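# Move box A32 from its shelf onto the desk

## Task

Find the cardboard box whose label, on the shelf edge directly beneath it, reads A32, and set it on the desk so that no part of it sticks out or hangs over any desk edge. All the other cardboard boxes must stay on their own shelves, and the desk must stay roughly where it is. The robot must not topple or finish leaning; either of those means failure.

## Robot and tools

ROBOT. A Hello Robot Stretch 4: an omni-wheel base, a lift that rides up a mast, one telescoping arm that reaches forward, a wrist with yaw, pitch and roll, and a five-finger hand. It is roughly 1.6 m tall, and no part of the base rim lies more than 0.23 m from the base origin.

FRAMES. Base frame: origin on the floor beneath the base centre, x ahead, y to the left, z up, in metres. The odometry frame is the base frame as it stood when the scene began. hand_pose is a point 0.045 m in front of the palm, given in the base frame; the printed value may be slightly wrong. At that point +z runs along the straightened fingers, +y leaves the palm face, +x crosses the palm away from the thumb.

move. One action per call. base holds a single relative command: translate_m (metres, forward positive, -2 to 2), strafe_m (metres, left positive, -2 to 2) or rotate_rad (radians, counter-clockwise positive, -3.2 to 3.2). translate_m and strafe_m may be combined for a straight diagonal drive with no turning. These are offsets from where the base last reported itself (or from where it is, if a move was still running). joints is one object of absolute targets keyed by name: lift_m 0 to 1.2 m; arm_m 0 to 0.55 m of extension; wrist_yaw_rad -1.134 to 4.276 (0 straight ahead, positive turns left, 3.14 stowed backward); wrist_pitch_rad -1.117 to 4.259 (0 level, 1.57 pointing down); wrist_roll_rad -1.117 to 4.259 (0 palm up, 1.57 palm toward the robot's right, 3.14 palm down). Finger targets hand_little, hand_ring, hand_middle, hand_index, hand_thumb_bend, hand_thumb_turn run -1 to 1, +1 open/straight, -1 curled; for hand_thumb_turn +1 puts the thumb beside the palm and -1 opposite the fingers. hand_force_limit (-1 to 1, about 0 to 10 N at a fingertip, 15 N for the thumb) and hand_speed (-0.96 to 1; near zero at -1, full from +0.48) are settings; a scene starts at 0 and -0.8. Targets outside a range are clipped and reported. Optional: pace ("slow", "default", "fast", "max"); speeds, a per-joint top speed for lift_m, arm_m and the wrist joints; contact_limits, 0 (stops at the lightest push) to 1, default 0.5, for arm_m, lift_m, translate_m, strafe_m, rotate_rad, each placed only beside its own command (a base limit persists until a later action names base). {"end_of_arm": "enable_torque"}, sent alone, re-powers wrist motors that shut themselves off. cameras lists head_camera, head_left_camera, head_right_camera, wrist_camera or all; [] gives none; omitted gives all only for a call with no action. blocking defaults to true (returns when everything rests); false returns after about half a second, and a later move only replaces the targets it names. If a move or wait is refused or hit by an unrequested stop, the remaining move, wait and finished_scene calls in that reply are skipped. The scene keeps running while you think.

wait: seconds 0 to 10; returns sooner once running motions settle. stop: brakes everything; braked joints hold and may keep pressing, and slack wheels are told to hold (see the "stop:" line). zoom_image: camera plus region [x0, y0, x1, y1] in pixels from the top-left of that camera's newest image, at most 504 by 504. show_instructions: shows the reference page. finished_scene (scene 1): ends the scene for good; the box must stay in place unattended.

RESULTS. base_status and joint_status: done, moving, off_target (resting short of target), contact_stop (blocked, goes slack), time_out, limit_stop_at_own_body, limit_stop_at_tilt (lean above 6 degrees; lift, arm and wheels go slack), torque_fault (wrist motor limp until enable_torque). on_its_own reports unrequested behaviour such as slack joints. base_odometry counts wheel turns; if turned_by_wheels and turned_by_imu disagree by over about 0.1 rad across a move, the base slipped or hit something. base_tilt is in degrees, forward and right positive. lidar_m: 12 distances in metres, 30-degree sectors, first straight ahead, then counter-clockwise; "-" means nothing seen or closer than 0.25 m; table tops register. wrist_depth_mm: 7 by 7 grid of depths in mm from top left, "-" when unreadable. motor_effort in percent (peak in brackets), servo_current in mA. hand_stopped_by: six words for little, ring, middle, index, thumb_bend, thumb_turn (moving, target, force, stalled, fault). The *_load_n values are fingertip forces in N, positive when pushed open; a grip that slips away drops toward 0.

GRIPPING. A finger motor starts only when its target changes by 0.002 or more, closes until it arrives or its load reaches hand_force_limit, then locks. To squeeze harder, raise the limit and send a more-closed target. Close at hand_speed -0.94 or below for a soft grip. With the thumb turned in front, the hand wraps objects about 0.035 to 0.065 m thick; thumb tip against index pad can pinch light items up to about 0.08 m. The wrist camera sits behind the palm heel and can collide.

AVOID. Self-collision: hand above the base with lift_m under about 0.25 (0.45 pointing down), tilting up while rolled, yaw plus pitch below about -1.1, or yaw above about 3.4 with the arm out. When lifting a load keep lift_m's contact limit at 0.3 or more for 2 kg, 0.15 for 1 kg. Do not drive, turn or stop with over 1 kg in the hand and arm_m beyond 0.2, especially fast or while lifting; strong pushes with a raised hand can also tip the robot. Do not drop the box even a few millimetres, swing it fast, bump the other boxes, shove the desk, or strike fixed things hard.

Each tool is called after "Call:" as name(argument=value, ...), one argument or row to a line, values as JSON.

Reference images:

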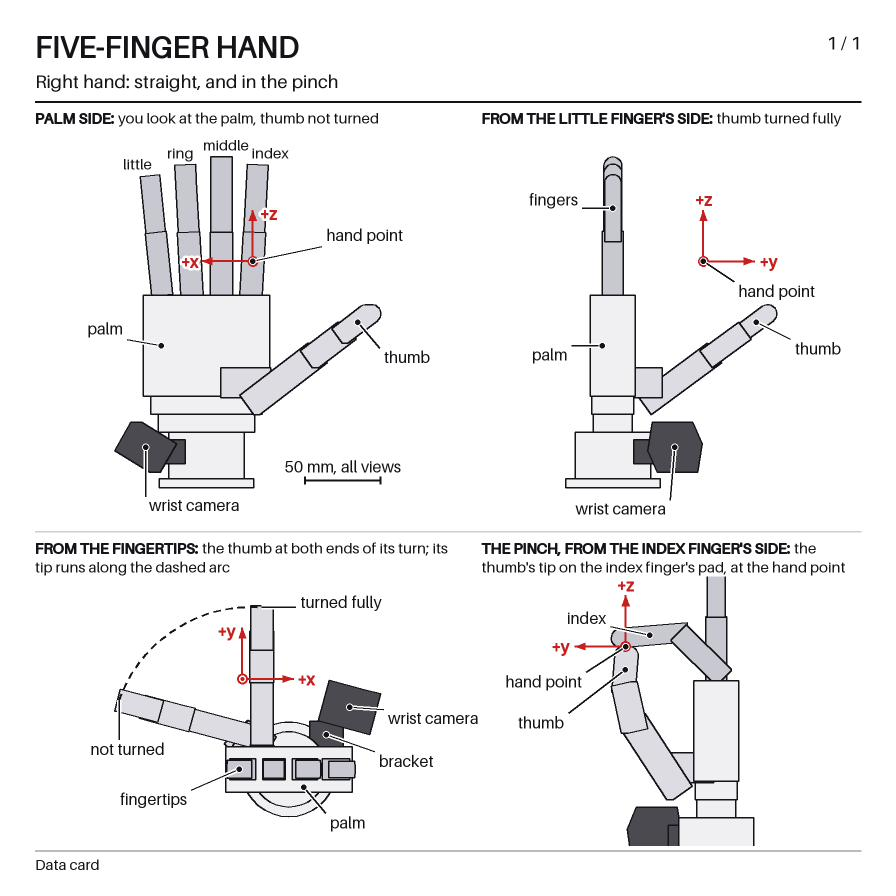

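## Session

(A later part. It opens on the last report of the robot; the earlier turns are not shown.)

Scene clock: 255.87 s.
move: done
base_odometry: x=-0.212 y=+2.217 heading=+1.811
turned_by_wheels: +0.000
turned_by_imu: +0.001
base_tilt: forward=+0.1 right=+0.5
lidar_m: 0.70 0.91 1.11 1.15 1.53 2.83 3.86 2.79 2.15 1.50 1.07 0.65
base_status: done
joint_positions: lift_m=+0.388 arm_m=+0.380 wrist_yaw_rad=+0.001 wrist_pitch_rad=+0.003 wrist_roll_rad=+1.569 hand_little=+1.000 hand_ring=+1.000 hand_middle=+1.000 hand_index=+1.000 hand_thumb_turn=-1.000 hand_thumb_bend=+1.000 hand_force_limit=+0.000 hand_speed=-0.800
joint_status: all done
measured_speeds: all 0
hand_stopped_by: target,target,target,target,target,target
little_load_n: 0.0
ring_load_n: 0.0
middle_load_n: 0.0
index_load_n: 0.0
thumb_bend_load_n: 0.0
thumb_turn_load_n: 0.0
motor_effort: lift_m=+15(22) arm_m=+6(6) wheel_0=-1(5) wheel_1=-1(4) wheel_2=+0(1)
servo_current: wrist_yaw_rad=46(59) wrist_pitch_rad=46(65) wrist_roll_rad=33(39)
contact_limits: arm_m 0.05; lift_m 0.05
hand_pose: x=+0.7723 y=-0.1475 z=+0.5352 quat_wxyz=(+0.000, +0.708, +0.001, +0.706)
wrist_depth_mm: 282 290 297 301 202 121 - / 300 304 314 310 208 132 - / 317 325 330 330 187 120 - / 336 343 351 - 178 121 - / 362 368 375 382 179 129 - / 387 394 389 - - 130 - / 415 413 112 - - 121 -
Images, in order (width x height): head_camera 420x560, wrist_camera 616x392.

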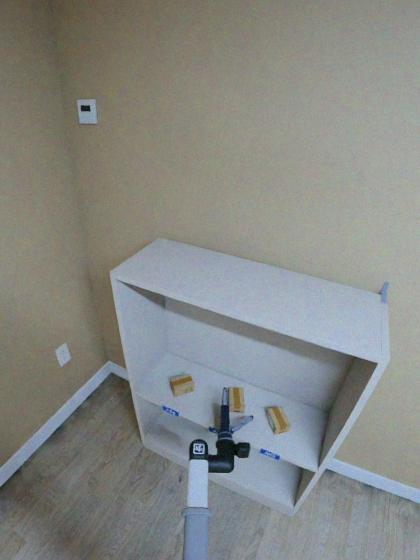

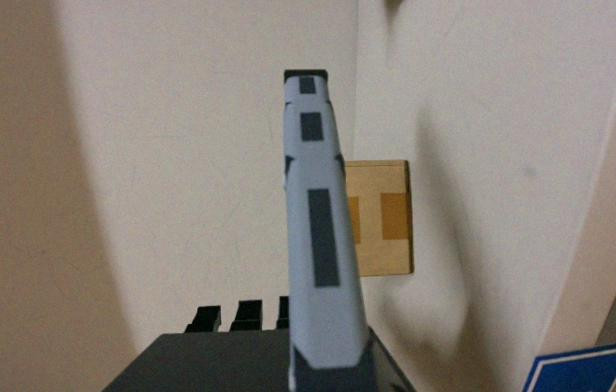

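Call:
move(
  joints={"lift_m": 0.372},
  pace="slow",
  contact_limits={"lift_m": 0.0},
  cameras=["head_camera", "head_left_camera", "head_right_camera", "wrist_camera"],
)

Call:
zoom_image(
  camera="head_camera",
  region=[190, 360, 280, 450],
)

Call:
zoom_image(
  camera="wrist_camera",
  region=[260, 60, 520, 392],
)

Scene clock: 279.50 s.
move: done
base_odometry: x=-0.212 y=+2.217 heading=+1.811
turned_by_wheels: +0.000
turned_by_imu: +0.001
base_tilt: forward=+0.2 right=+0.6
lidar_m: 0.69 0.90 1.12 1.16 1.51 2.85 3.86 2.80 2.16 1.52 1.04 0.67
base_status: not commanded
joint_positions: lift_m=+0.372 arm_m=+0.380 wrist_yaw_rad=+0.001 wrist_pitch_rad=+0.003 wrist_roll_rad=+1.569 hand_little=+1.000 hand_ring=+1.000 hand_middle=+1.000 hand_index=+1.000 hand_thumb_turn=-1.000 hand_thumb_bend=+1.000 hand_force_limit=+0.000 hand_speed=-0.800
joint_status: all done
measured_speeds: all 0
hand_stopped_by: target,target,target,target,target,target
little_load_n: 0.0
ring_load_n: 0.0
middle_load_n: 0.0
index_load_n: 0.0
thumb_bend_load_n: 0.0
thumb_turn_load_n: 0.5
motor_effort: lift_m=+16(19) arm_m=+5(6) wheel_0=+0(1) wheel_1=-1(1) wheel_2=+0(0)
servo_current: wrist_yaw_rad=46(52) wrist_pitch_rad=33(52) wrist_roll_rad=26(39)
contact_limits: arm_m 0.05; lift_m 0
hand_pose: x=+0.7723 y=-0.1475 z=+0.5192 quat_wxyz=(+0.000, +0.708, +0.001, +0.706)
wrist_depth_mm: 283 291 294 300 155 - - / 300 303 312 309 159 109 - / 315 325 332 332 147 - - / 338 345 351 - 148 114 - / 359 368 377 384 137 107 - / 387 394 392 - 126 - - / 415 413 112 - - - -
Images, in order (width x height): head_camera 420x560, head_left_camera 420x672, head_right_camera 420x672, wrist_camera 616x392.

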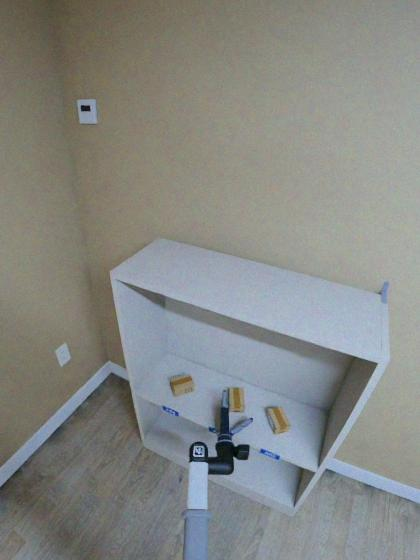

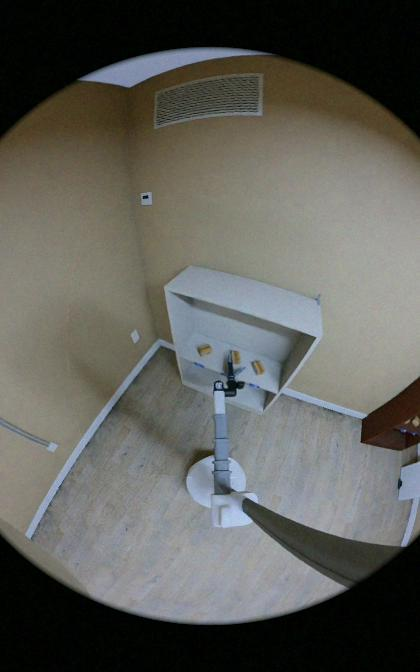

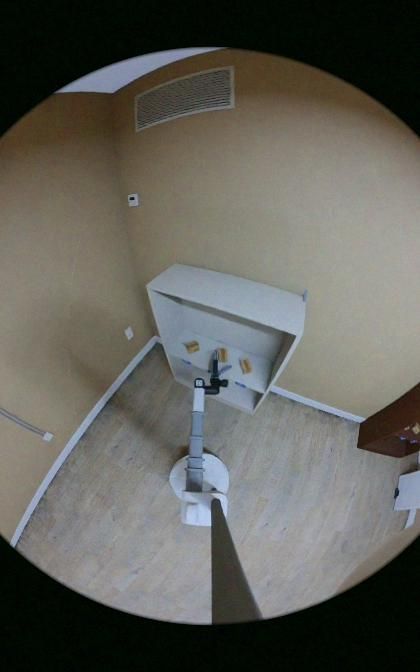

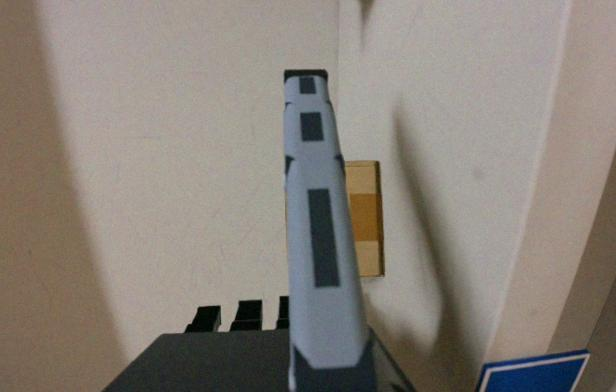

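Scaled by 5.600 from the camera's image (finer frame: 1200x1600).

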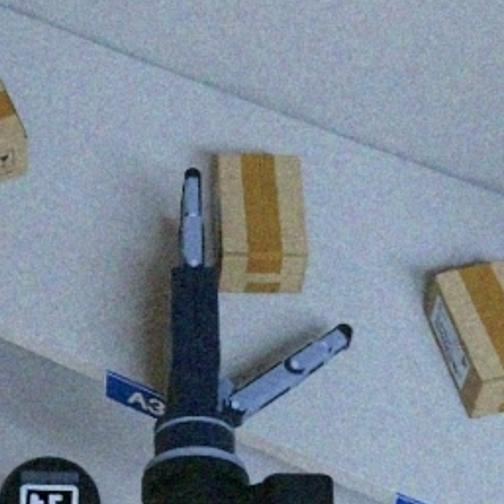

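Scaled by 1.518.

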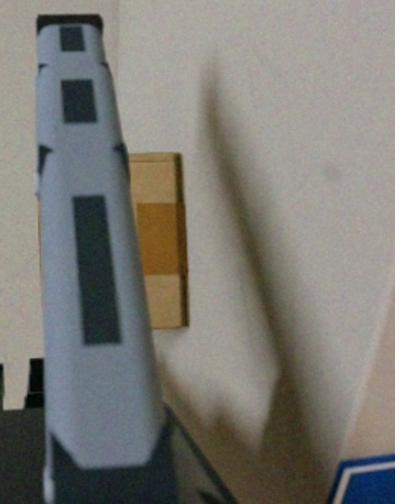

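Call:
move(
  joints={"lift_m": 0.367, "arm_m": 0.42},
  pace="slow",
  contact_limits={"lift_m": 0.0, "arm_m": 0.0},
  cameras=["head_camera", "wrist_camera"],
)

Call:
zoom_image(
  camera="head_camera",
  region=[190, 360, 280, 450],
)

Scene clock: 291.30 s.
move: done
base_odometry: x=-0.212 y=+2.217 heading=+1.811
turned_by_wheels: +0.000
turned_by_imu: +0.002
base_tilt: forward=+0.1 right=+0.5
lidar_m: 0.70 0.93 1.12 1.15 1.51 2.83 3.85 2.81 2.16 1.50 1.06 0.68
base_status: not commanded
joint_positions: lift_m=+0.367 arm_m=+0.420 wrist_yaw_rad=+0.001 wrist_pitch_rad=+0.003 wrist_roll_rad=+1.569 hand_little=+1.000 hand_ring=+1.000 hand_middle=+1.000 hand_index=+1.000 hand_thumb_turn=-1.000 hand_thumb_bend=+1.000 hand_force_limit=+0.000 hand_speed=-0.800
joint_status: all done
measured_speeds: all 0
hand_stopped_by: target,target,target,target,target,target
little_load_n: 0.0
ring_load_n: 0.0
middle_load_n: 0.0
index_load_n: 0.0
thumb_bend_load_n: 0.0
thumb_turn_load_n: 0.0
motor_effort: lift_m=+15(20) arm_m=+5(6) wheel_0=+0(1) wheel_1=-1(2) wheel_2=+0(0)
servo_current: wrist_yaw_rad=46(59) wrist_pitch_rad=52(52) wrist_roll_rad=26(39)
contact_limits: arm_m 0; lift_m 0
hand_pose: x=+0.8123 y=-0.1475 z=+0.5142 quat_wxyz=(+0.000, +0.708, +0.001, +0.706)
wrist_depth_mm: 253 257 264 266 140 - - / 265 271 277 274 143 - - / 282 289 294 291 133 - - / 301 307 314 - 136 - - / 322 325 334 330 125 - - / 345 353 347 - 125 - - / 370 368 112 - - - -
Images, in order (width x height): head_camera 420x560, wrist_camera 616x392.

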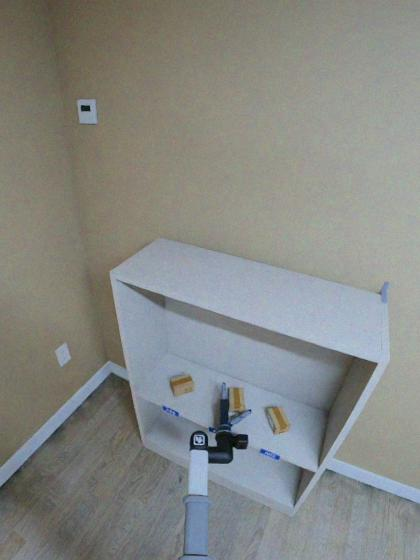

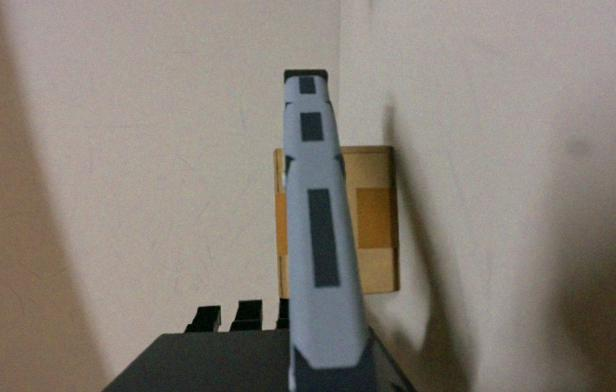

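Scaled by 5.600 from the camera's image (finer frame: 1200x1600).

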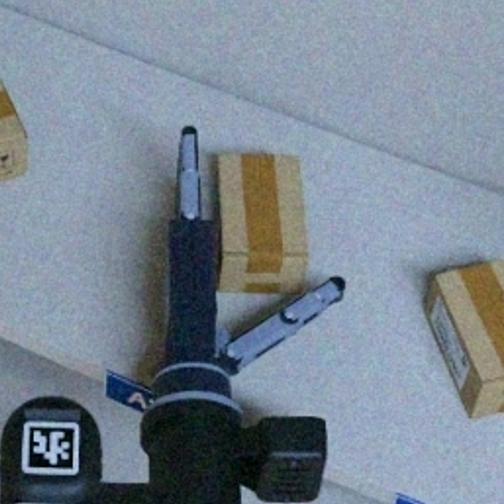

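Call:
move(
  joints={"arm_m": 0.26},
)

Call:
move(
  base={"strafe_m": -0.1075},
  joints={"wrist_yaw_rad": 0.45},
)

Call:
move(
  joints={"arm_m": 0.34},
  contact_limits={"arm_m": 0.0},
  cameras=["head_camera", "wrist_camera"],
)

Call:
zoom_image(
  camera="head_camera",
  region=[190, 350, 290, 450],
)

Scene clock: 370.03 s.
move: done
base_odometry: x=-0.212 y=+2.217 heading=+1.811
turned_by_wheels: +0.000
turned_by_imu: +0.002
base_tilt: forward=+0.1 right=+0.5
lidar_m: 0.70 0.90 1.11 1.11 1.51 2.83 3.85 2.81 2.18 1.49 1.05 0.66
base_status: not commanded
joint_positions: lift_m=+0.367 arm_m=+0.260 wrist_yaw_rad=+0.001 wrist_pitch_rad=+0.003 wrist_roll_rad=+1.569 hand_little=+1.000 hand_ring=+1.000 hand_middle=+1.000 hand_index=+1.000 hand_thumb_turn=-1.000 hand_thumb_bend=+1.000 hand_force_limit=+0.000 hand_speed=-0.800
joint_status: all done
measured_speeds: all 0
hand_stopped_by: target,target,target,target,target,target
little_load_n: 0.0
ring_load_n: 0.0
middle_load_n: 0.0
index_load_n: 0.0
thumb_bend_load_n: 0.0
thumb_turn_load_n: 0.5
motor_effort: lift_m=+15(16) arm_m=-5(7) wheel_0=-1(1) wheel_1=-1(1) wheel_2=+0(0)
servo_current: wrist_yaw_rad=46(52) wrist_pitch_rad=39(59) wrist_roll_rad=33(39)
contact_limits: lift_m 0
hand_pose: x=+0.6525 y=-0.1475 z=+0.5142 quat_wxyz=(+0.000, +0.708, +0.001, +0.706)
wrist_depth_mm: 379 387 397 248 160 418 421 / 397 407 415 271 174 442 449 / 424 433 442 442 181 469 480 / 445 459 469 - 484 500 512 / 480 488 500 508 - 539 539 / 517 521 512 - - 580 569 / 544 549 112 - - 634 569
pictures: none

Scene clock: 371.53 s.
move: done
base_odometry: x=-0.107 y=+2.242 heading=+1.811
turned_by_wheels: +0.000
turned_by_imu: -0.001
base_tilt: forward=+0.2 right=+0.6
lidar_m: 0.63 0.81 1.21 1.28 1.64 2.97 3.91 2.71 2.06 1.39 1.00 0.61
base_status: done
joint_positions: lift_m=+0.367 arm_m=+0.260 wrist_yaw_rad=+0.448 wrist_pitch_rad=+0.003 wrist_roll_rad=+1.569 hand_little=+1.000 hand_ring=+1.000 hand_middle=+1.000 hand_index=+1.000 hand_thumb_turn=-1.000 hand_thumb_bend=+1.000 hand_force_limit=+0.000 hand_speed=-0.800
joint_status: all done
measured_speeds: all 0
hand_stopped_by: target,target,target,target,target,target
little_load_n: 0.0
ring_load_n: 0.0
middle_load_n: 0.0
index_load_n: 0.0
thumb_bend_load_n: 0.0
thumb_turn_load_n: 0.5
motor_effort: lift_m=+15(16) arm_m=-5(5) wheel_0=-1(9) wheel_1=+0(9) wheel_2=+0(3)
servo_current: wrist_yaw_rad=46(104) wrist_pitch_rad=33(59) wrist_roll_rad=33(39)
contact_limits: lift_m 0
hand_pose: x=+0.6944 y=-0.0372 z=+0.5142 quat_wxyz=(-0.156, +0.690, +0.158, +0.689)
wrist_depth_mm: 332 340 349 349 141 - - / 370 379 389 278 142 106 430 / 424 436 445 250 134 130 488 / 500 512 521 - 148 574 539 / 591 609 627 640 166 676 574 / 603 609 615 - - 627 569 / 544 539 112 - - 574 549
pictures: none

Scene clock: 372.70 s.
move: done
base_odometry: x=-0.107 y=+2.242 heading=+1.811
turned_by_wheels: +0.000
turned_by_imu: +0.000
base_tilt: forward=+0.2 right=+0.5
lidar_m: 0.64 0.85 1.21 1.27 1.63 2.99 3.90 2.68 2.05 1.42 1.01 0.62
base_status: not commanded
joint_positions: lift_m=+0.367 arm_m=+0.340 wrist_yaw_rad=+0.448 wrist_pitch_rad=+0.003 wrist_roll_rad=+1.569 hand_little=+1.000 hand_ring=+1.000 hand_middle=+1.000 hand_index=+1.000 hand_thumb_turn=-1.000 hand_thumb_bend=+1.000 hand_force_limit=+0.000 hand_speed=-0.800
joint_status: all done
measured_speeds: all 0
hand_stopped_by: target,target,target,target,target,target
little_load_n: 0.0
ring_load_n: 0.0
middle_load_n: 0.0
index_load_n: 0.0
thumb_bend_load_n: 0.0
thumb_turn_load_n: 0.5
motor_effort: lift_m=+16(16) arm_m=+5(6) wheel_0=-1(1) wheel_1=-1(1) wheel_2=+0(0)
servo_current: wrist_yaw_rad=39(59) wrist_pitch_rad=33(59) wrist_roll_rad=26(39)
contact_limits: arm_m 0; lift_m 0
hand_pose: x=+0.7743 y=-0.0372 z=+0.5142 quat_wxyz=(-0.156, +0.690, +0.158, +0.689)
wrist_depth_mm: 266 271 278 282 154 - - / 296 304 314 301 142 - - / 342 351 362 183 132 - - / 399 410 421 - 135 - - / 484 496 512 521 124 - - / 554 559 569 - 124 - - / 512 504 112 - - - -
Images, in order (width x height): head_camera 420x560, wrist_camera 616x392.

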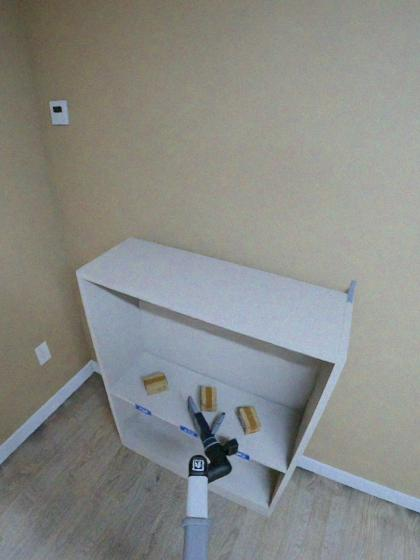

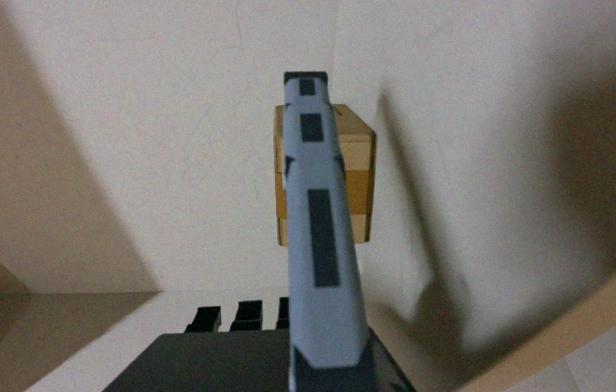

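Scaled by 5.040 from the camera's image (finer frame: 1200x1600).

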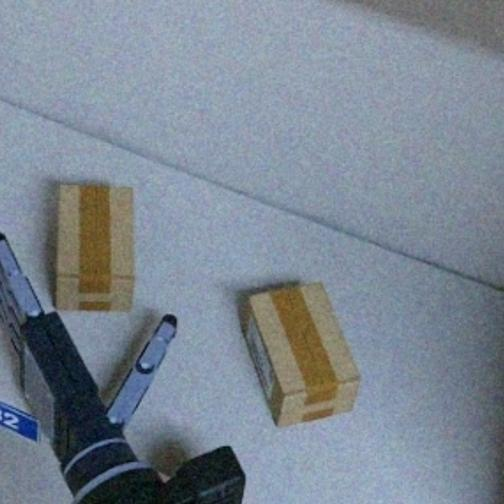

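Call:
move(
  joints={"arm_m": 0.385},
  pace="slow",
  contact_limits={"arm_m": 0.0},
  cameras=["head_camera", "wrist_camera"],
)

Call:
zoom_image(
  camera="head_camera",
  region=[170, 360, 260, 450],
)

Scene clock: 381.17 s.
move: done
base_odometry: x=-0.107 y=+2.242 heading=+1.811
turned_by_wheels: +0.000
turned_by_imu: +0.002
base_tilt: forward=+0.2 right=+0.5
lidar_m: 0.65 0.82 1.22 1.22 1.64 2.98 3.90 2.70 2.06 1.36 1.01 0.61
base_status: not commanded
joint_positions: lift_m=+0.367 arm_m=+0.385 wrist_yaw_rad=+0.448 wrist_pitch_rad=+0.003 wrist_roll_rad=+1.569 hand_little=+1.000 hand_ring=+1.000 hand_middle=+1.000 hand_index=+1.000 hand_thumb_turn=-1.000 hand_thumb_bend=+1.000 hand_force_limit=+0.000 hand_speed=-0.800
joint_status: all done
measured_speeds: all 0
hand_stopped_by: target,target,target,target,target,target
little_load_n: -0.5
ring_load_n: 0.0
middle_load_n: 0.0
index_load_n: 0.0
thumb_bend_load_n: 0.0
thumb_turn_load_n: 0.0
motor_effort: lift_m=+16(16) arm_m=+5(6) wheel_0=-1(1) wheel_1=-1(1) wheel_2=+0(0)
servo_current: wrist_yaw_rad=39(59) wrist_pitch_rad=46(59) wrist_roll_rad=33(39)
contact_limits: arm_m 0; lift_m 0
hand_pose: x=+0.8193 y=-0.0372 z=+0.5142 quat_wxyz=(-0.156, +0.690, +0.158, +0.689)
wrist_depth_mm: 229 232 240 243 154 - - / 253 260 268 257 142 - - / 293 300 307 162 132 - - / 342 351 362 - 134 - - / 413 424 439 413 124 - - / 517 521 504 - 124 - - / 492 484 112 - - - -
Images, in order (width x height): head_camera 420x560, wrist_camera 616x392.

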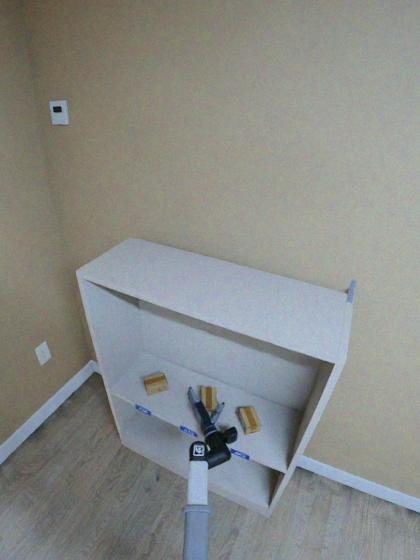

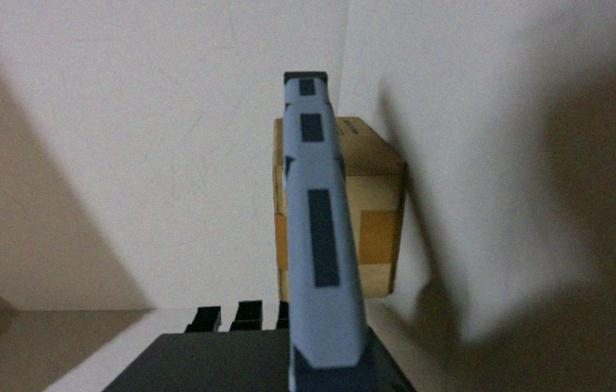

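Scaled by 5.600 from the camera's image (finer frame: 1200x1600).

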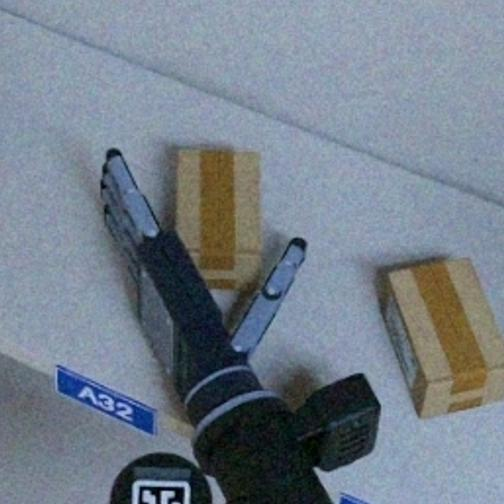

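Call:
move(
  joints={"arm_m": 0.392, "hand_index": 0.6, "hand_middle": 0.6, "hand_thumb_bend": 0.75},
  pace="slow",
  contact_limits={"arm_m": 0.0},
  cameras=["head_camera", "wrist_camera"],
)

Call:
zoom_image(
  camera="head_camera",
  region=[170, 360, 260, 450],
)

Scene clock: 393.10 s.
move: done
base_odometry: x=-0.107 y=+2.242 heading=+1.811
turned_by_wheels: +0.000
turned_by_imu: +0.002
base_tilt: forward=+0.2 right=+0.5
lidar_m: 0.65 0.84 1.21 1.25 1.64 2.99 3.91 2.66 2.05 1.38 1.01 0.62
base_status: not commanded
joint_positions: lift_m=+0.367 arm_m=+0.392 wrist_yaw_rad=+0.448 wrist_pitch_rad=+0.003 wrist_roll_rad=+1.569 hand_little=+1.000 hand_ring=+1.000 hand_middle=+0.600 hand_index=+0.600 hand_thumb_turn=-1.000 hand_thumb_bend=+0.750 hand_force_limit=+0.000 hand_speed=-0.800
joint_status: all done
measured_speeds: all 0
hand_stopped_by: target,target,target,target,target,target
little_load_n: 0.0
ring_load_n: 0.0
middle_load_n: 0.0
index_load_n: 0.0
thumb_bend_load_n: 0.0
thumb_turn_load_n: 0.5
motor_effort: lift_m=+16(16) arm_m=+5(6) wheel_0=-1(1) wheel_1=+0(1) wheel_2=+0(1)
servo_current: wrist_yaw_rad=46(59) wrist_pitch_rad=33(59) wrist_roll_rad=33(39)
contact_limits: arm_m 0; lift_m 0
hand_pose: x=+0.8263 y=-0.0372 z=+0.5142 quat_wxyz=(-0.156, +0.690, +0.158, +0.689)
wrist_depth_mm: 222 227 233 238 154 - - / 247 254 259 260 142 - - / 285 293 300 121 145 - - / 336 345 353 - 123 - - / 404 413 427 399 131 - - / 512 517 488 - 124 - - / 492 484 112 - - - -
Images, in order (width x height): head_camera 420x560, wrist_camera 616x392.

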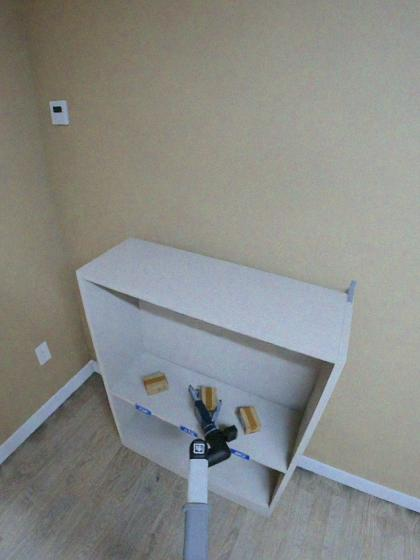

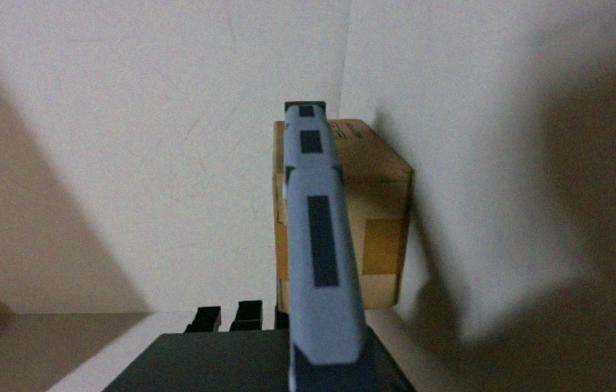

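Scaled by 5.600 from the camera's image (finer frame: 1200x1600).

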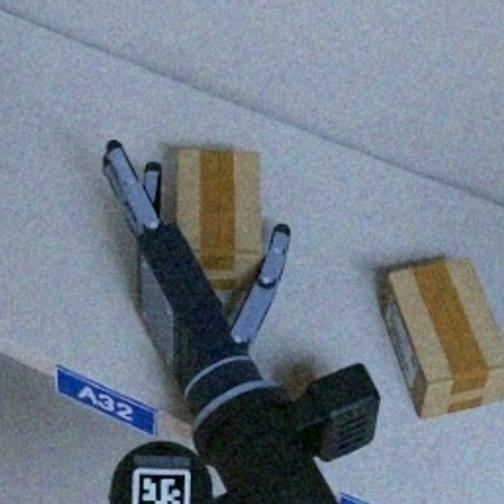

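Call:
move(
  joints={"hand_thumb_bend": 0.0, "hand_force_limit": -0.5, "hand_speed": -0.92},
  cameras=["head_camera", "wrist_camera"],
)

Call:
zoom_image(
  camera="head_camera",
  region=[170, 360, 260, 450],
)

Scene clock: 401.83 s.
move: off_target
base_odometry: x=-0.107 y=+2.242 heading=+1.811
turned_by_wheels: +0.000
turned_by_imu: +0.002
base_tilt: forward=+0.1 right=+0.5
lidar_m: 0.64 0.84 1.20 1.25 1.66 3.00 3.89 2.70 2.07 1.38 0.99 0.62
base_status: not commanded
joint_positions: lift_m=+0.367 arm_m=+0.392 wrist_yaw_rad=+0.448 wrist_pitch_rad=+0.003 wrist_roll_rad=+1.569 hand_little=+1.000 hand_ring=+1.000 hand_middle=+0.600 hand_index=+0.600 hand_thumb_turn=-1.000 hand_thumb_bend=+0.418 hand_force_limit=-0.500 hand_speed=-0.920
joint_status: hand_thumb_bend off_target (ended at +0.418, target +0.000); the others done
measured_speeds: all 0
hand_stopped_by: target,target,target,target,force,target
little_load_n: 0.0
ring_load_n: 0.0
middle_load_n: 0.0
index_load_n: 0.5
thumb_bend_load_n: 3.5
thumb_turn_load_n: 0.0
motor_effort: lift_m=+15(16) arm_m=+5(6) wheel_0=-1(1) wheel_1=-1(2) wheel_2=+0(0)
servo_current: wrist_yaw_rad=52(59) wrist_pitch_rad=33(52) wrist_roll_rad=33(39)
contact_limits: arm_m 0; lift_m 0
hand_pose: x=+0.8263 y=-0.0372 z=+0.5142 quat_wxyz=(-0.156, +0.690, +0.158, +0.689)
wrist_depth_mm: 221 224 230 236 154 - - / 246 251 259 263 142 - - / 282 290 297 255 146 - - / 329 336 349 128 131 - - / 394 402 418 392 132 - - / 496 504 469 - 124 - - / 496 492 112 - - - -
Images, in order (width x height): head_camera 420x560, wrist_camera 616x392.

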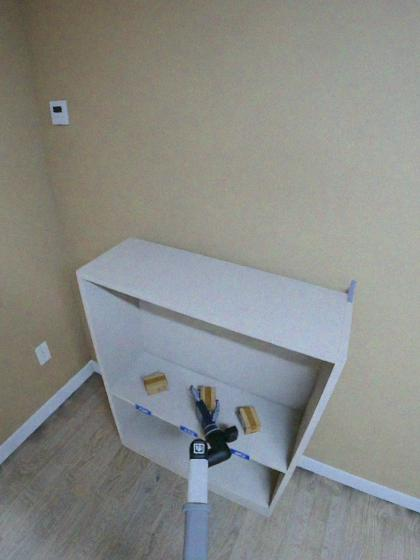

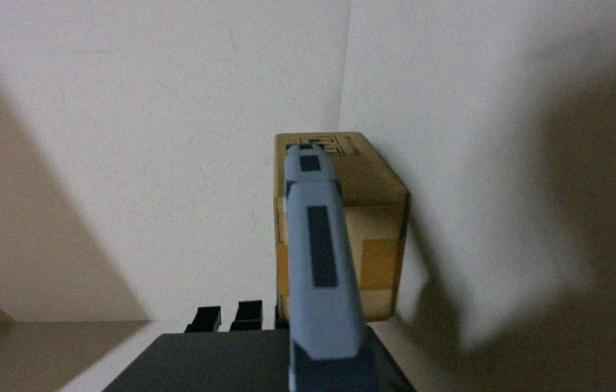

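Scaled by 5.600 from the camera's image (finer frame: 1200x1600).

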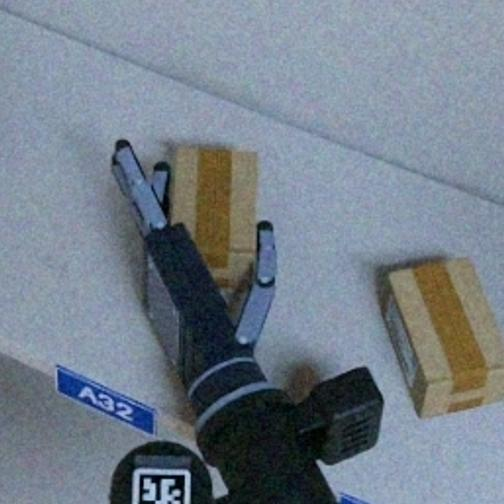

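Call:
move(
  joints={"hand_index": -0.2, "hand_middle": -0.2, "hand_force_limit": -0.4, "hand_speed": -0.92},
  cameras=["head_camera", "wrist_camera"],
)

Call:
zoom_image(
  camera="head_camera",
  region=[170, 360, 260, 450],
)

Scene clock: 410.73 s.
move: off_target
base_odometry: x=-0.107 y=+2.242 heading=+1.811
turned_by_wheels: +0.000
turned_by_imu: +0.002
base_tilt: forward=+0.2 right=+0.6
lidar_m: 0.64 0.83 1.20 1.25 1.64 3.02 3.94 2.72 2.06 1.38 1.00 0.61
base_status: not commanded
joint_positions: lift_m=+0.367 arm_m=+0.392 wrist_yaw_rad=+0.448 wrist_pitch_rad=+0.003 wrist_roll_rad=+1.569 hand_little=+1.000 hand_ring=+1.000 hand_middle=+0.557 hand_index=+0.549 hand_thumb_turn=-1.000 hand_thumb_bend=+0.418 hand_force_limit=-0.400 hand_speed=-0.920
joint_status: hand_middle off_target (ended at +0.557, target -0.200); hand_index off_target (ended at +0.549, target -0.200); the others done
measured_speeds: all 0
hand_stopped_by: target,target,force,force,force,target
little_load_n: 0.0
ring_load_n: 0.0
middle_load_n: 2.5
index_load_n: 3.5
thumb_bend_load_n: 6.5
thumb_turn_load_n: 0.5
motor_effort: lift_m=+15(16) arm_m=+5(6) wheel_0=-1(1) wheel_1=-1(2) wheel_2=+0(0)
servo_current: wrist_yaw_rad=52(59) wrist_pitch_rad=46(65) wrist_roll_rad=26(39)
contact_limits: arm_m 0; lift_m 0
hand_pose: x=+0.8263 y=-0.0372 z=+0.5142 quat_wxyz=(-0.156, +0.690, +0.158, +0.689)
wrist_depth_mm: 220 225 231 237 154 - - / 247 251 259 263 142 - - / 281 290 297 256 146 - - / 329 338 349 135 130 - - / 392 404 415 392 132 - - / 496 504 469 - 124 - - / 496 488 112 - - - -
Images, in order (width x height): head_camera 420x560, wrist_camera 616x392.

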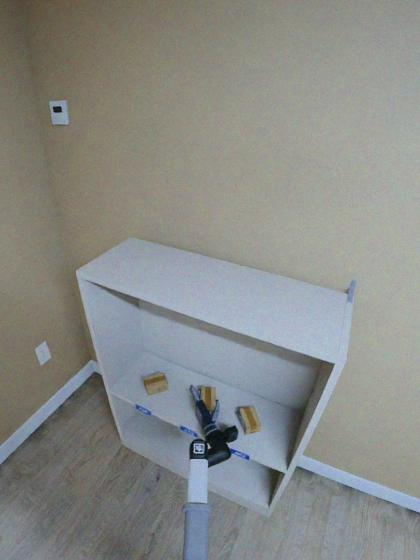

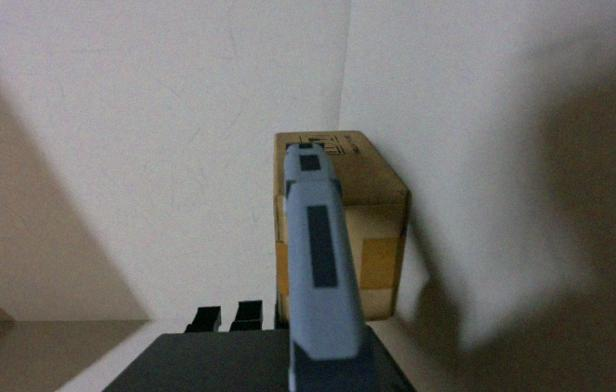

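Scaled by 5.600 from the camera's image (finer frame: 1200x1600).

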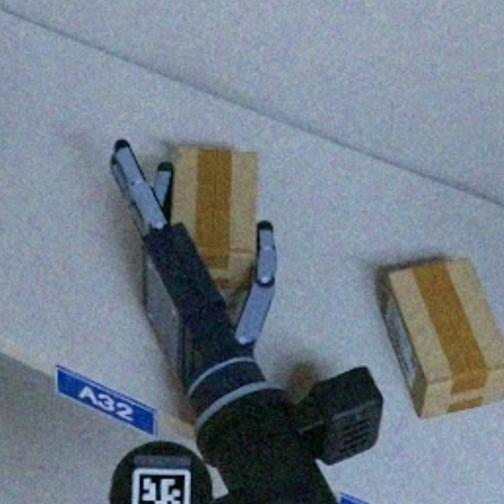

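Call:
move(
  joints={"hand_index": -0.3, "hand_middle": -0.3, "hand_thumb_bend": -0.1, "hand_force_limit": 0.2, "hand_speed": -0.94},
)

Call:
move(
  joints={"lift_m": 0.377},
  pace="slow",
  cameras=["head_camera", "wrist_camera"],
)

Call:
zoom_image(
  camera="head_camera",
  region=[170, 360, 260, 450],
)

Scene clock: 416.53 s.
move: off_target
base_odometry: x=-0.107 y=+2.242 heading=+1.811
turned_by_wheels: +0.000
turned_by_imu: +0.001
base_tilt: forward=+0.1 right=+0.6
lidar_m: 0.63 0.83 1.23 1.26 1.65 3.04 3.93 2.70 2.07 1.38 0.97 0.61
base_status: not commanded
joint_positions: lift_m=+0.367 arm_m=+0.392 wrist_yaw_rad=+0.448 wrist_pitch_rad=+0.003 wrist_roll_rad=+1.569 hand_little=+1.000 hand_ring=+1.000 hand_middle=+0.519 hand_index=+0.512 hand_thumb_turn=-1.000 hand_thumb_bend=+0.416 hand_force_limit=+0.200 hand_speed=-0.940
joint_status: hand_middle off_target (ended at +0.519, target -0.300); hand_index off_target (ended at +0.512, target -0.300); hand_thumb_bend off_target (ended at +0.416, target -0.100); the others done
measured_speeds: all 0
hand_stopped_by: target,target,force,force,force,target
little_load_n: 0.0
ring_load_n: 0.0
middle_load_n: 6.0
index_load_n: 6.0
thumb_bend_load_n: 11.0
thumb_turn_load_n: 0.0
motor_effort: lift_m=+15(16) arm_m=+5(6) wheel_0=-1(1) wheel_1=+0(1) wheel_2=+0(0)
servo_current: wrist_yaw_rad=46(59) wrist_pitch_rad=52(59) wrist_roll_rad=26(39)
contact_limits: arm_m 0; lift_m 0
hand_pose: x=+0.8263 y=-0.0372 z=+0.5142 quat_wxyz=(-0.156, +0.690, +0.158, +0.689)
wrist_depth_mm: 221 225 231 238 141 - - / 247 252 259 264 143 - - / 282 291 298 198 147 - - / 330 340 351 134 131 - - / 399 407 418 397 133 - - / 500 512 473 - 125 - - / 496 484 112 - - - -
pictures: none

Scene clock: 417.27 s.
move: done
base_odometry: x=-0.107 y=+2.242 heading=+1.811
turned_by_wheels: +0.000
turned_by_imu: +0.000
base_tilt: forward=+0.1 right=+0.6
lidar_m: 0.64 0.84 1.21 1.26 1.65 3.00 3.91 2.71 2.06 1.38 1.01 0.62
base_status: not commanded
joint_positions: lift_m=+0.377 arm_m=+0.392 wrist_yaw_rad=+0.448 wrist_pitch_rad=+0.003 wrist_roll_rad=+1.569 hand_little=+1.000 hand_ring=+1.000 hand_middle=+0.519 hand_index=+0.512 hand_thumb_turn=-1.000 hand_thumb_bend=+0.416 hand_force_limit=+0.200 hand_speed=-0.940
joint_status: all done
measured_speeds: all 0
hand_stopped_by: target,target,force,force,force,target
little_load_n: 0.0
ring_load_n: 0.0
middle_load_n: 6.0
index_load_n: 6.0
thumb_bend_load_n: 10.5
thumb_turn_load_n: 0.0
motor_effort: lift_m=+25(27) arm_m=+5(5) wheel_0=-1(1) wheel_1=+0(1) wheel_2=+0(0)
servo_current: wrist_yaw_rad=52(59) wrist_pitch_rad=39(59) wrist_roll_rad=39(39)
contact_limits: arm_m 0
hand_pose: x=+0.8263 y=-0.0372 z=+0.5234 quat_wxyz=(-0.156, +0.690, +0.158, +0.689)
wrist_depth_mm: 221 225 231 238 166 - - / 247 253 259 266 170 109 - / 282 291 298 198 157 - - / 330 338 351 135 134 113 - / 397 404 418 394 136 114 - / 504 512 473 - - 114 - / 492 484 112 - - 114 -
Images, in order (width x height): head_camera 420x560, wrist_camera 616x392.

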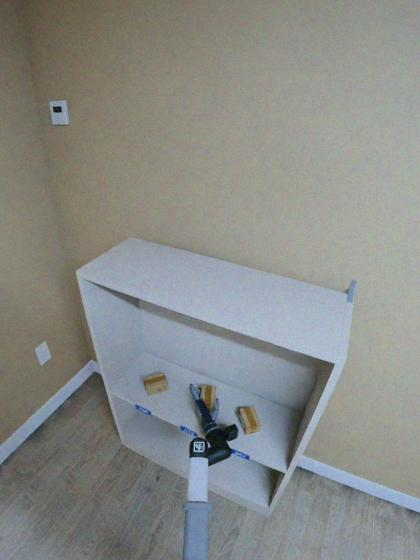

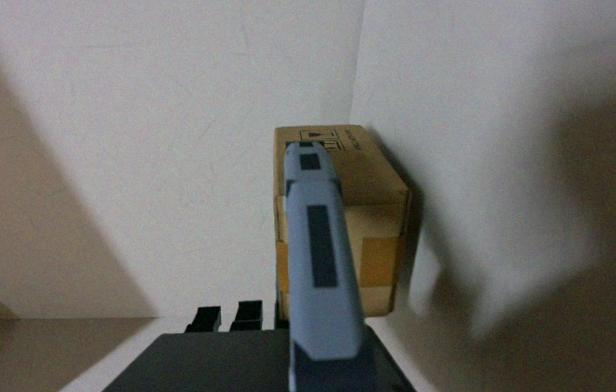

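Scaled by 5.600 from the camera's image (finer frame: 1200x1600).

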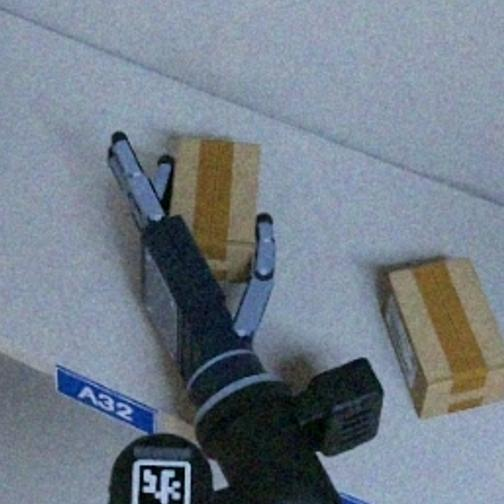

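Call:
move(
  joints={"lift_m": 0.43},
  pace="slow",
)

Call:
move(
  joints={"arm_m": 0.05},
  speeds={"arm_m": 0.15},
  cameras=["head_camera", "wrist_camera", "head_left_camera", "head_right_camera"],
)

Call:
zoom_image(
  camera="head_camera",
  region=[130, 350, 330, 550],
)

Scene clock: 424.70 s.
move: done
base_odometry: x=-0.107 y=+2.242 heading=+1.811
turned_by_wheels: +0.000
turned_by_imu: +0.002
base_tilt: forward=+0.1 right=+0.5
lidar_m: 0.65 0.83 1.21 1.25 1.66 3.00 3.91 2.71 2.06 1.38 1.01 0.59
base_status: not commanded
joint_positions: lift_m=+0.430 arm_m=+0.392 wrist_yaw_rad=+0.448 wrist_pitch_rad=+0.003 wrist_roll_rad=+1.569 hand_little=+1.000 hand_ring=+1.000 hand_middle=+0.519 hand_index=+0.512 hand_thumb_turn=-1.000 hand_thumb_bend=+0.416 hand_force_limit=+0.200 hand_speed=-0.940
joint_status: all done
measured_speeds: all 0
hand_stopped_by: target,target,force,force,force,target
little_load_n: 0.0
ring_load_n: 0.0
middle_load_n: 6.0
index_load_n: 6.0
thumb_bend_load_n: 10.5
thumb_turn_load_n: 0.0
motor_effort: lift_m=+24(29) arm_m=+5(5) wheel_0=-1(1) wheel_1=-1(1) wheel_2=+0(0)
servo_current: wrist_yaw_rad=52(59) wrist_pitch_rad=20(46) wrist_roll_rad=33(46)
contact_limits: arm_m 0
hand_pose: x=+0.8263 y=-0.0372 z=+0.5764 quat_wxyz=(-0.156, +0.690, +0.158, +0.689)
wrist_depth_mm: 221 227 232 237 242 182 - / 247 253 259 266 270 185 - / 281 291 298 198 276 189 148 / 330 340 351 135 143 192 150 / 399 407 418 394 260 193 - / 504 512 477 - - 193 - / 492 484 112 - - 193 -
pictures: none

Scene clock: 427.63 s.
move: done
base_odometry: x=-0.107 y=+2.242 heading=+1.811
turned_by_wheels: +0.000
turned_by_imu: +0.001
base_tilt: forward=+0.2 right=+0.5
lidar_m: 0.53 0.83 1.21 1.27 1.66 3.01 3.90 2.70 2.06 1.40 0.97 0.63
base_status: not commanded
joint_positions: lift_m=+0.430 arm_m=+0.050 wrist_yaw_rad=+0.448 wrist_pitch_rad=+0.003 wrist_roll_rad=+1.569 hand_little=+1.000 hand_ring=+1.000 hand_middle=+0.519 hand_index=+0.512 hand_thumb_turn=-1.000 hand_thumb_bend=+0.416 hand_force_limit=+0.200 hand_speed=-0.940
joint_status: all done
measured_speeds: all 0
hand_stopped_by: target,target,force,force,force,target
little_load_n: 0.0
ring_load_n: 0.0
middle_load_n: 6.0
index_load_n: 6.0
thumb_bend_load_n: 11.0
thumb_turn_load_n: 0.0
motor_effort: lift_m=+24(25) arm_m=-5(7) wheel_0=-1(1) wheel_1=+0(1) wheel_2=+0(0)
servo_current: wrist_yaw_rad=52(65) wrist_pitch_rad=39(59) wrist_roll_rad=33(39)
hand_pose: x=+0.4845 y=-0.0372 z=+0.5764 quat_wxyz=(-0.156, +0.690, +0.158, +0.689)
wrist_depth_mm: 517 525 544 554 329 574 569 / 569 585 609 609 379 634 603 / 640 668 691 198 375 732 640 / 683 788 820 144 134 820 621 / 676 778 788 750 - 788 654 / 661 707 707 - - 878 750 / - 113 112 - - 917 778
pictures: head_camera, head_left_camera, head_right_camera, wrist_camera
Images, in order (width x height): head_camera 420x560, head_left_camera 420x672, head_right_camera 420x672, wrist_camera 616x392.

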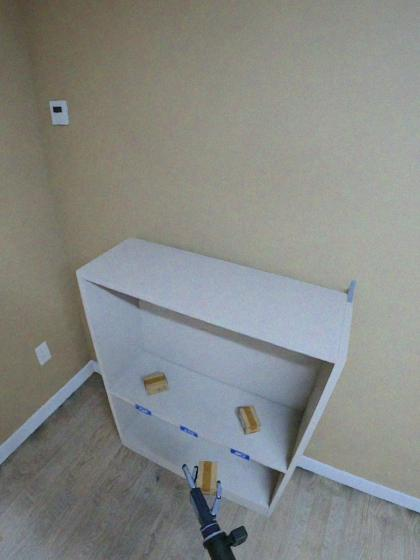

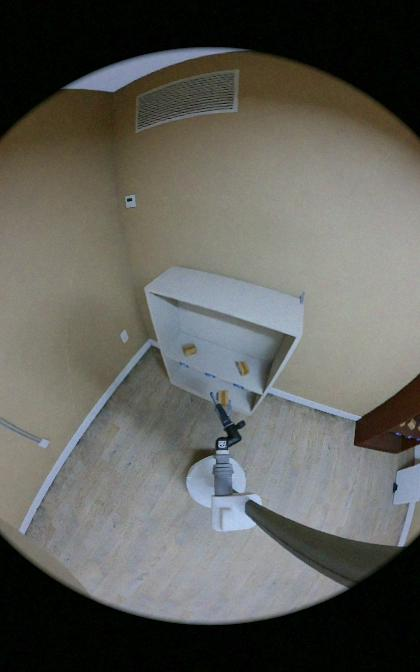

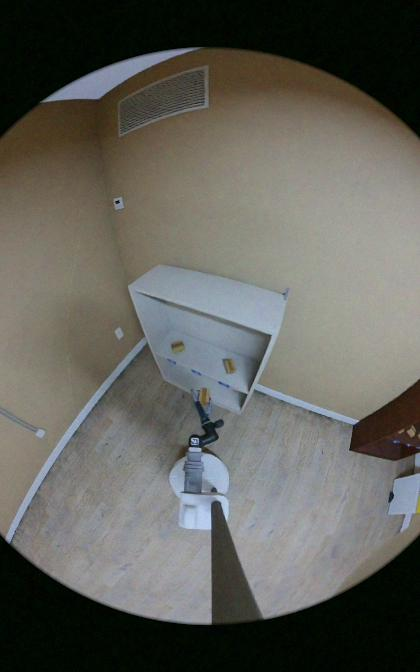

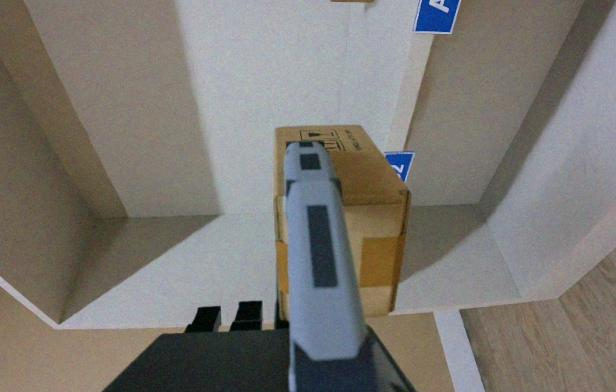

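Scaled by 2.520 from the camera's image (finer frame: 1200x1600).

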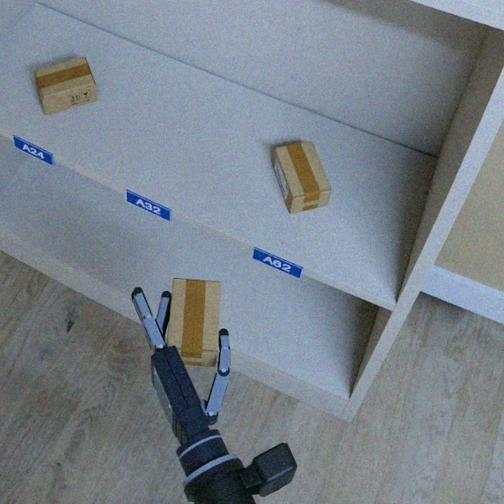

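Call:
move(
  base={"translate_m": -0.35},
  joints={"lift_m": 0.55},
)

Call:
move(
  base={"rotate_rad": 2.643},
  joints={"lift_m": 0.72},
  pace="slow",
  cameras=["head_camera", "head_left_camera"],
)

Scene clock: 452.30 s.
move: done
base_odometry: x=-0.024 y=+1.902 heading=+1.811
turned_by_wheels: +0.000
turned_by_imu: +0.003
base_tilt: forward=+0.1 right=+0.5
lidar_m: 0.97 1.26 1.36 1.42 1.84 2.74 3.00 2.53 1.97 1.50 1.34 0.96
base_status: done
joint_positions: lift_m=+0.550 arm_m=+0.050 wrist_yaw_rad=+0.448 wrist_pitch_rad=+0.003 wrist_roll_rad=+1.569 hand_little=+1.000 hand_ring=+1.000 hand_middle=+0.519 hand_index=+0.512 hand_thumb_turn=-1.000 hand_thumb_bend=+0.416 hand_force_limit=+0.200 hand_speed=-0.940
joint_status: all done
measured_speeds: all 0
hand_stopped_by: target,target,force,force,force,target
little_load_n: 0.0
ring_load_n: 0.0
middle_load_n: 6.0
index_load_n: 6.0
thumb_bend_load_n: 11.0
thumb_turn_load_n: 0.0
motor_effort: lift_m=+24(32) arm_m=-5(6) wheel_0=+1(6) wheel_1=+1(6) wheel_2=-1(9)
servo_current: wrist_yaw_rad=46(59) wrist_pitch_rad=46(52) wrist_roll_rad=33(39)
hand_pose: x=+0.4844 y=-0.0372 z=+0.6965 quat_wxyz=(-0.156, +0.690, +0.158, +0.689)
wrist_depth_mm: 866 788 854 866 768 891 768 / 960 788 960 991 917 991 778 / 1098 960 1098 197 1098 1078 842 / - 946 1118 144 134 1078 917 / - - 1025 - - 1281 946 / - - 181 - - 1281 946 / - 113 112 - - 1138 946
pictures: none

Scene clock: 456.23 s.
move: done
base_odometry: x=-0.024 y=+1.902 heading=-1.830
turned_by_wheels: +2.643
turned_by_imu: +2.687
base_tilt: forward=+0.2 right=+0.6
lidar_m: 2.72 2.77 2.53 1.98 1.45 1.34 0.95 0.99 1.28 1.36 1.42 1.90
base_status: done
joint_positions: lift_m=+0.720 arm_m=+0.050 wrist_yaw_rad=+0.449 wrist_pitch_rad=+0.003 wrist_roll_rad=+1.569 hand_little=+1.000 hand_ring=+1.000 hand_middle=+0.519 hand_index=+0.512 hand_thumb_turn=-1.000 hand_thumb_bend=+0.416 hand_force_limit=+0.200 hand_speed=-0.940
joint_status: all done
measured_speeds: all 0
hand_stopped_by: target,target,force,force,force,target
little_load_n: 0.0
ring_load_n: 0.0
middle_load_n: 6.0
index_load_n: 6.0
thumb_bend_load_n: 11.0
thumb_turn_load_n: 0.5
motor_effort: lift_m=+24(30) arm_m=-5(5) wheel_0=-1(5) wheel_1=+1(5) wheel_2=-1(6)
servo_current: wrist_yaw_rad=52(59) wrist_pitch_rad=33(59) wrist_roll_rad=33(39)
hand_pose: x=+0.4845 y=-0.0370 z=+0.8664 quat_wxyz=(-0.156, +0.690, +0.158, +0.688)
wrist_depth_mm: - - - - - 1537 1118 / - - - - - 1576 1160 / - - - 198 - 1576 1118 / - - - 144 134 1576 1118 / - - - - - 1576 1118 / - - - 153 - 1537 1205 / - - 112 - - 1397 1182
Images, in order (width x height): head_camera 420x560, head_left_camera 420x672.

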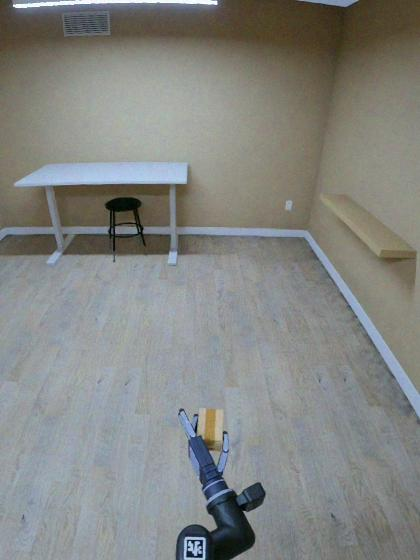

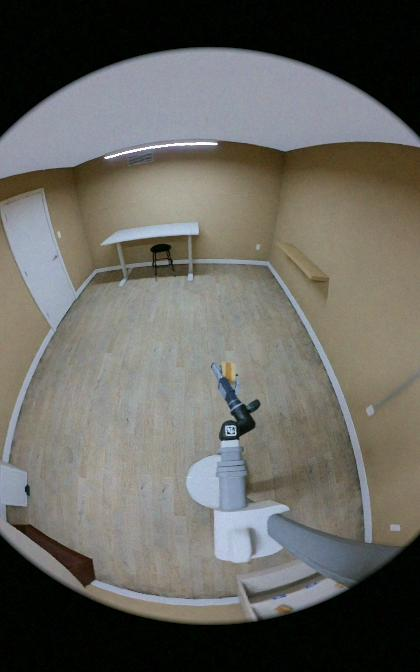

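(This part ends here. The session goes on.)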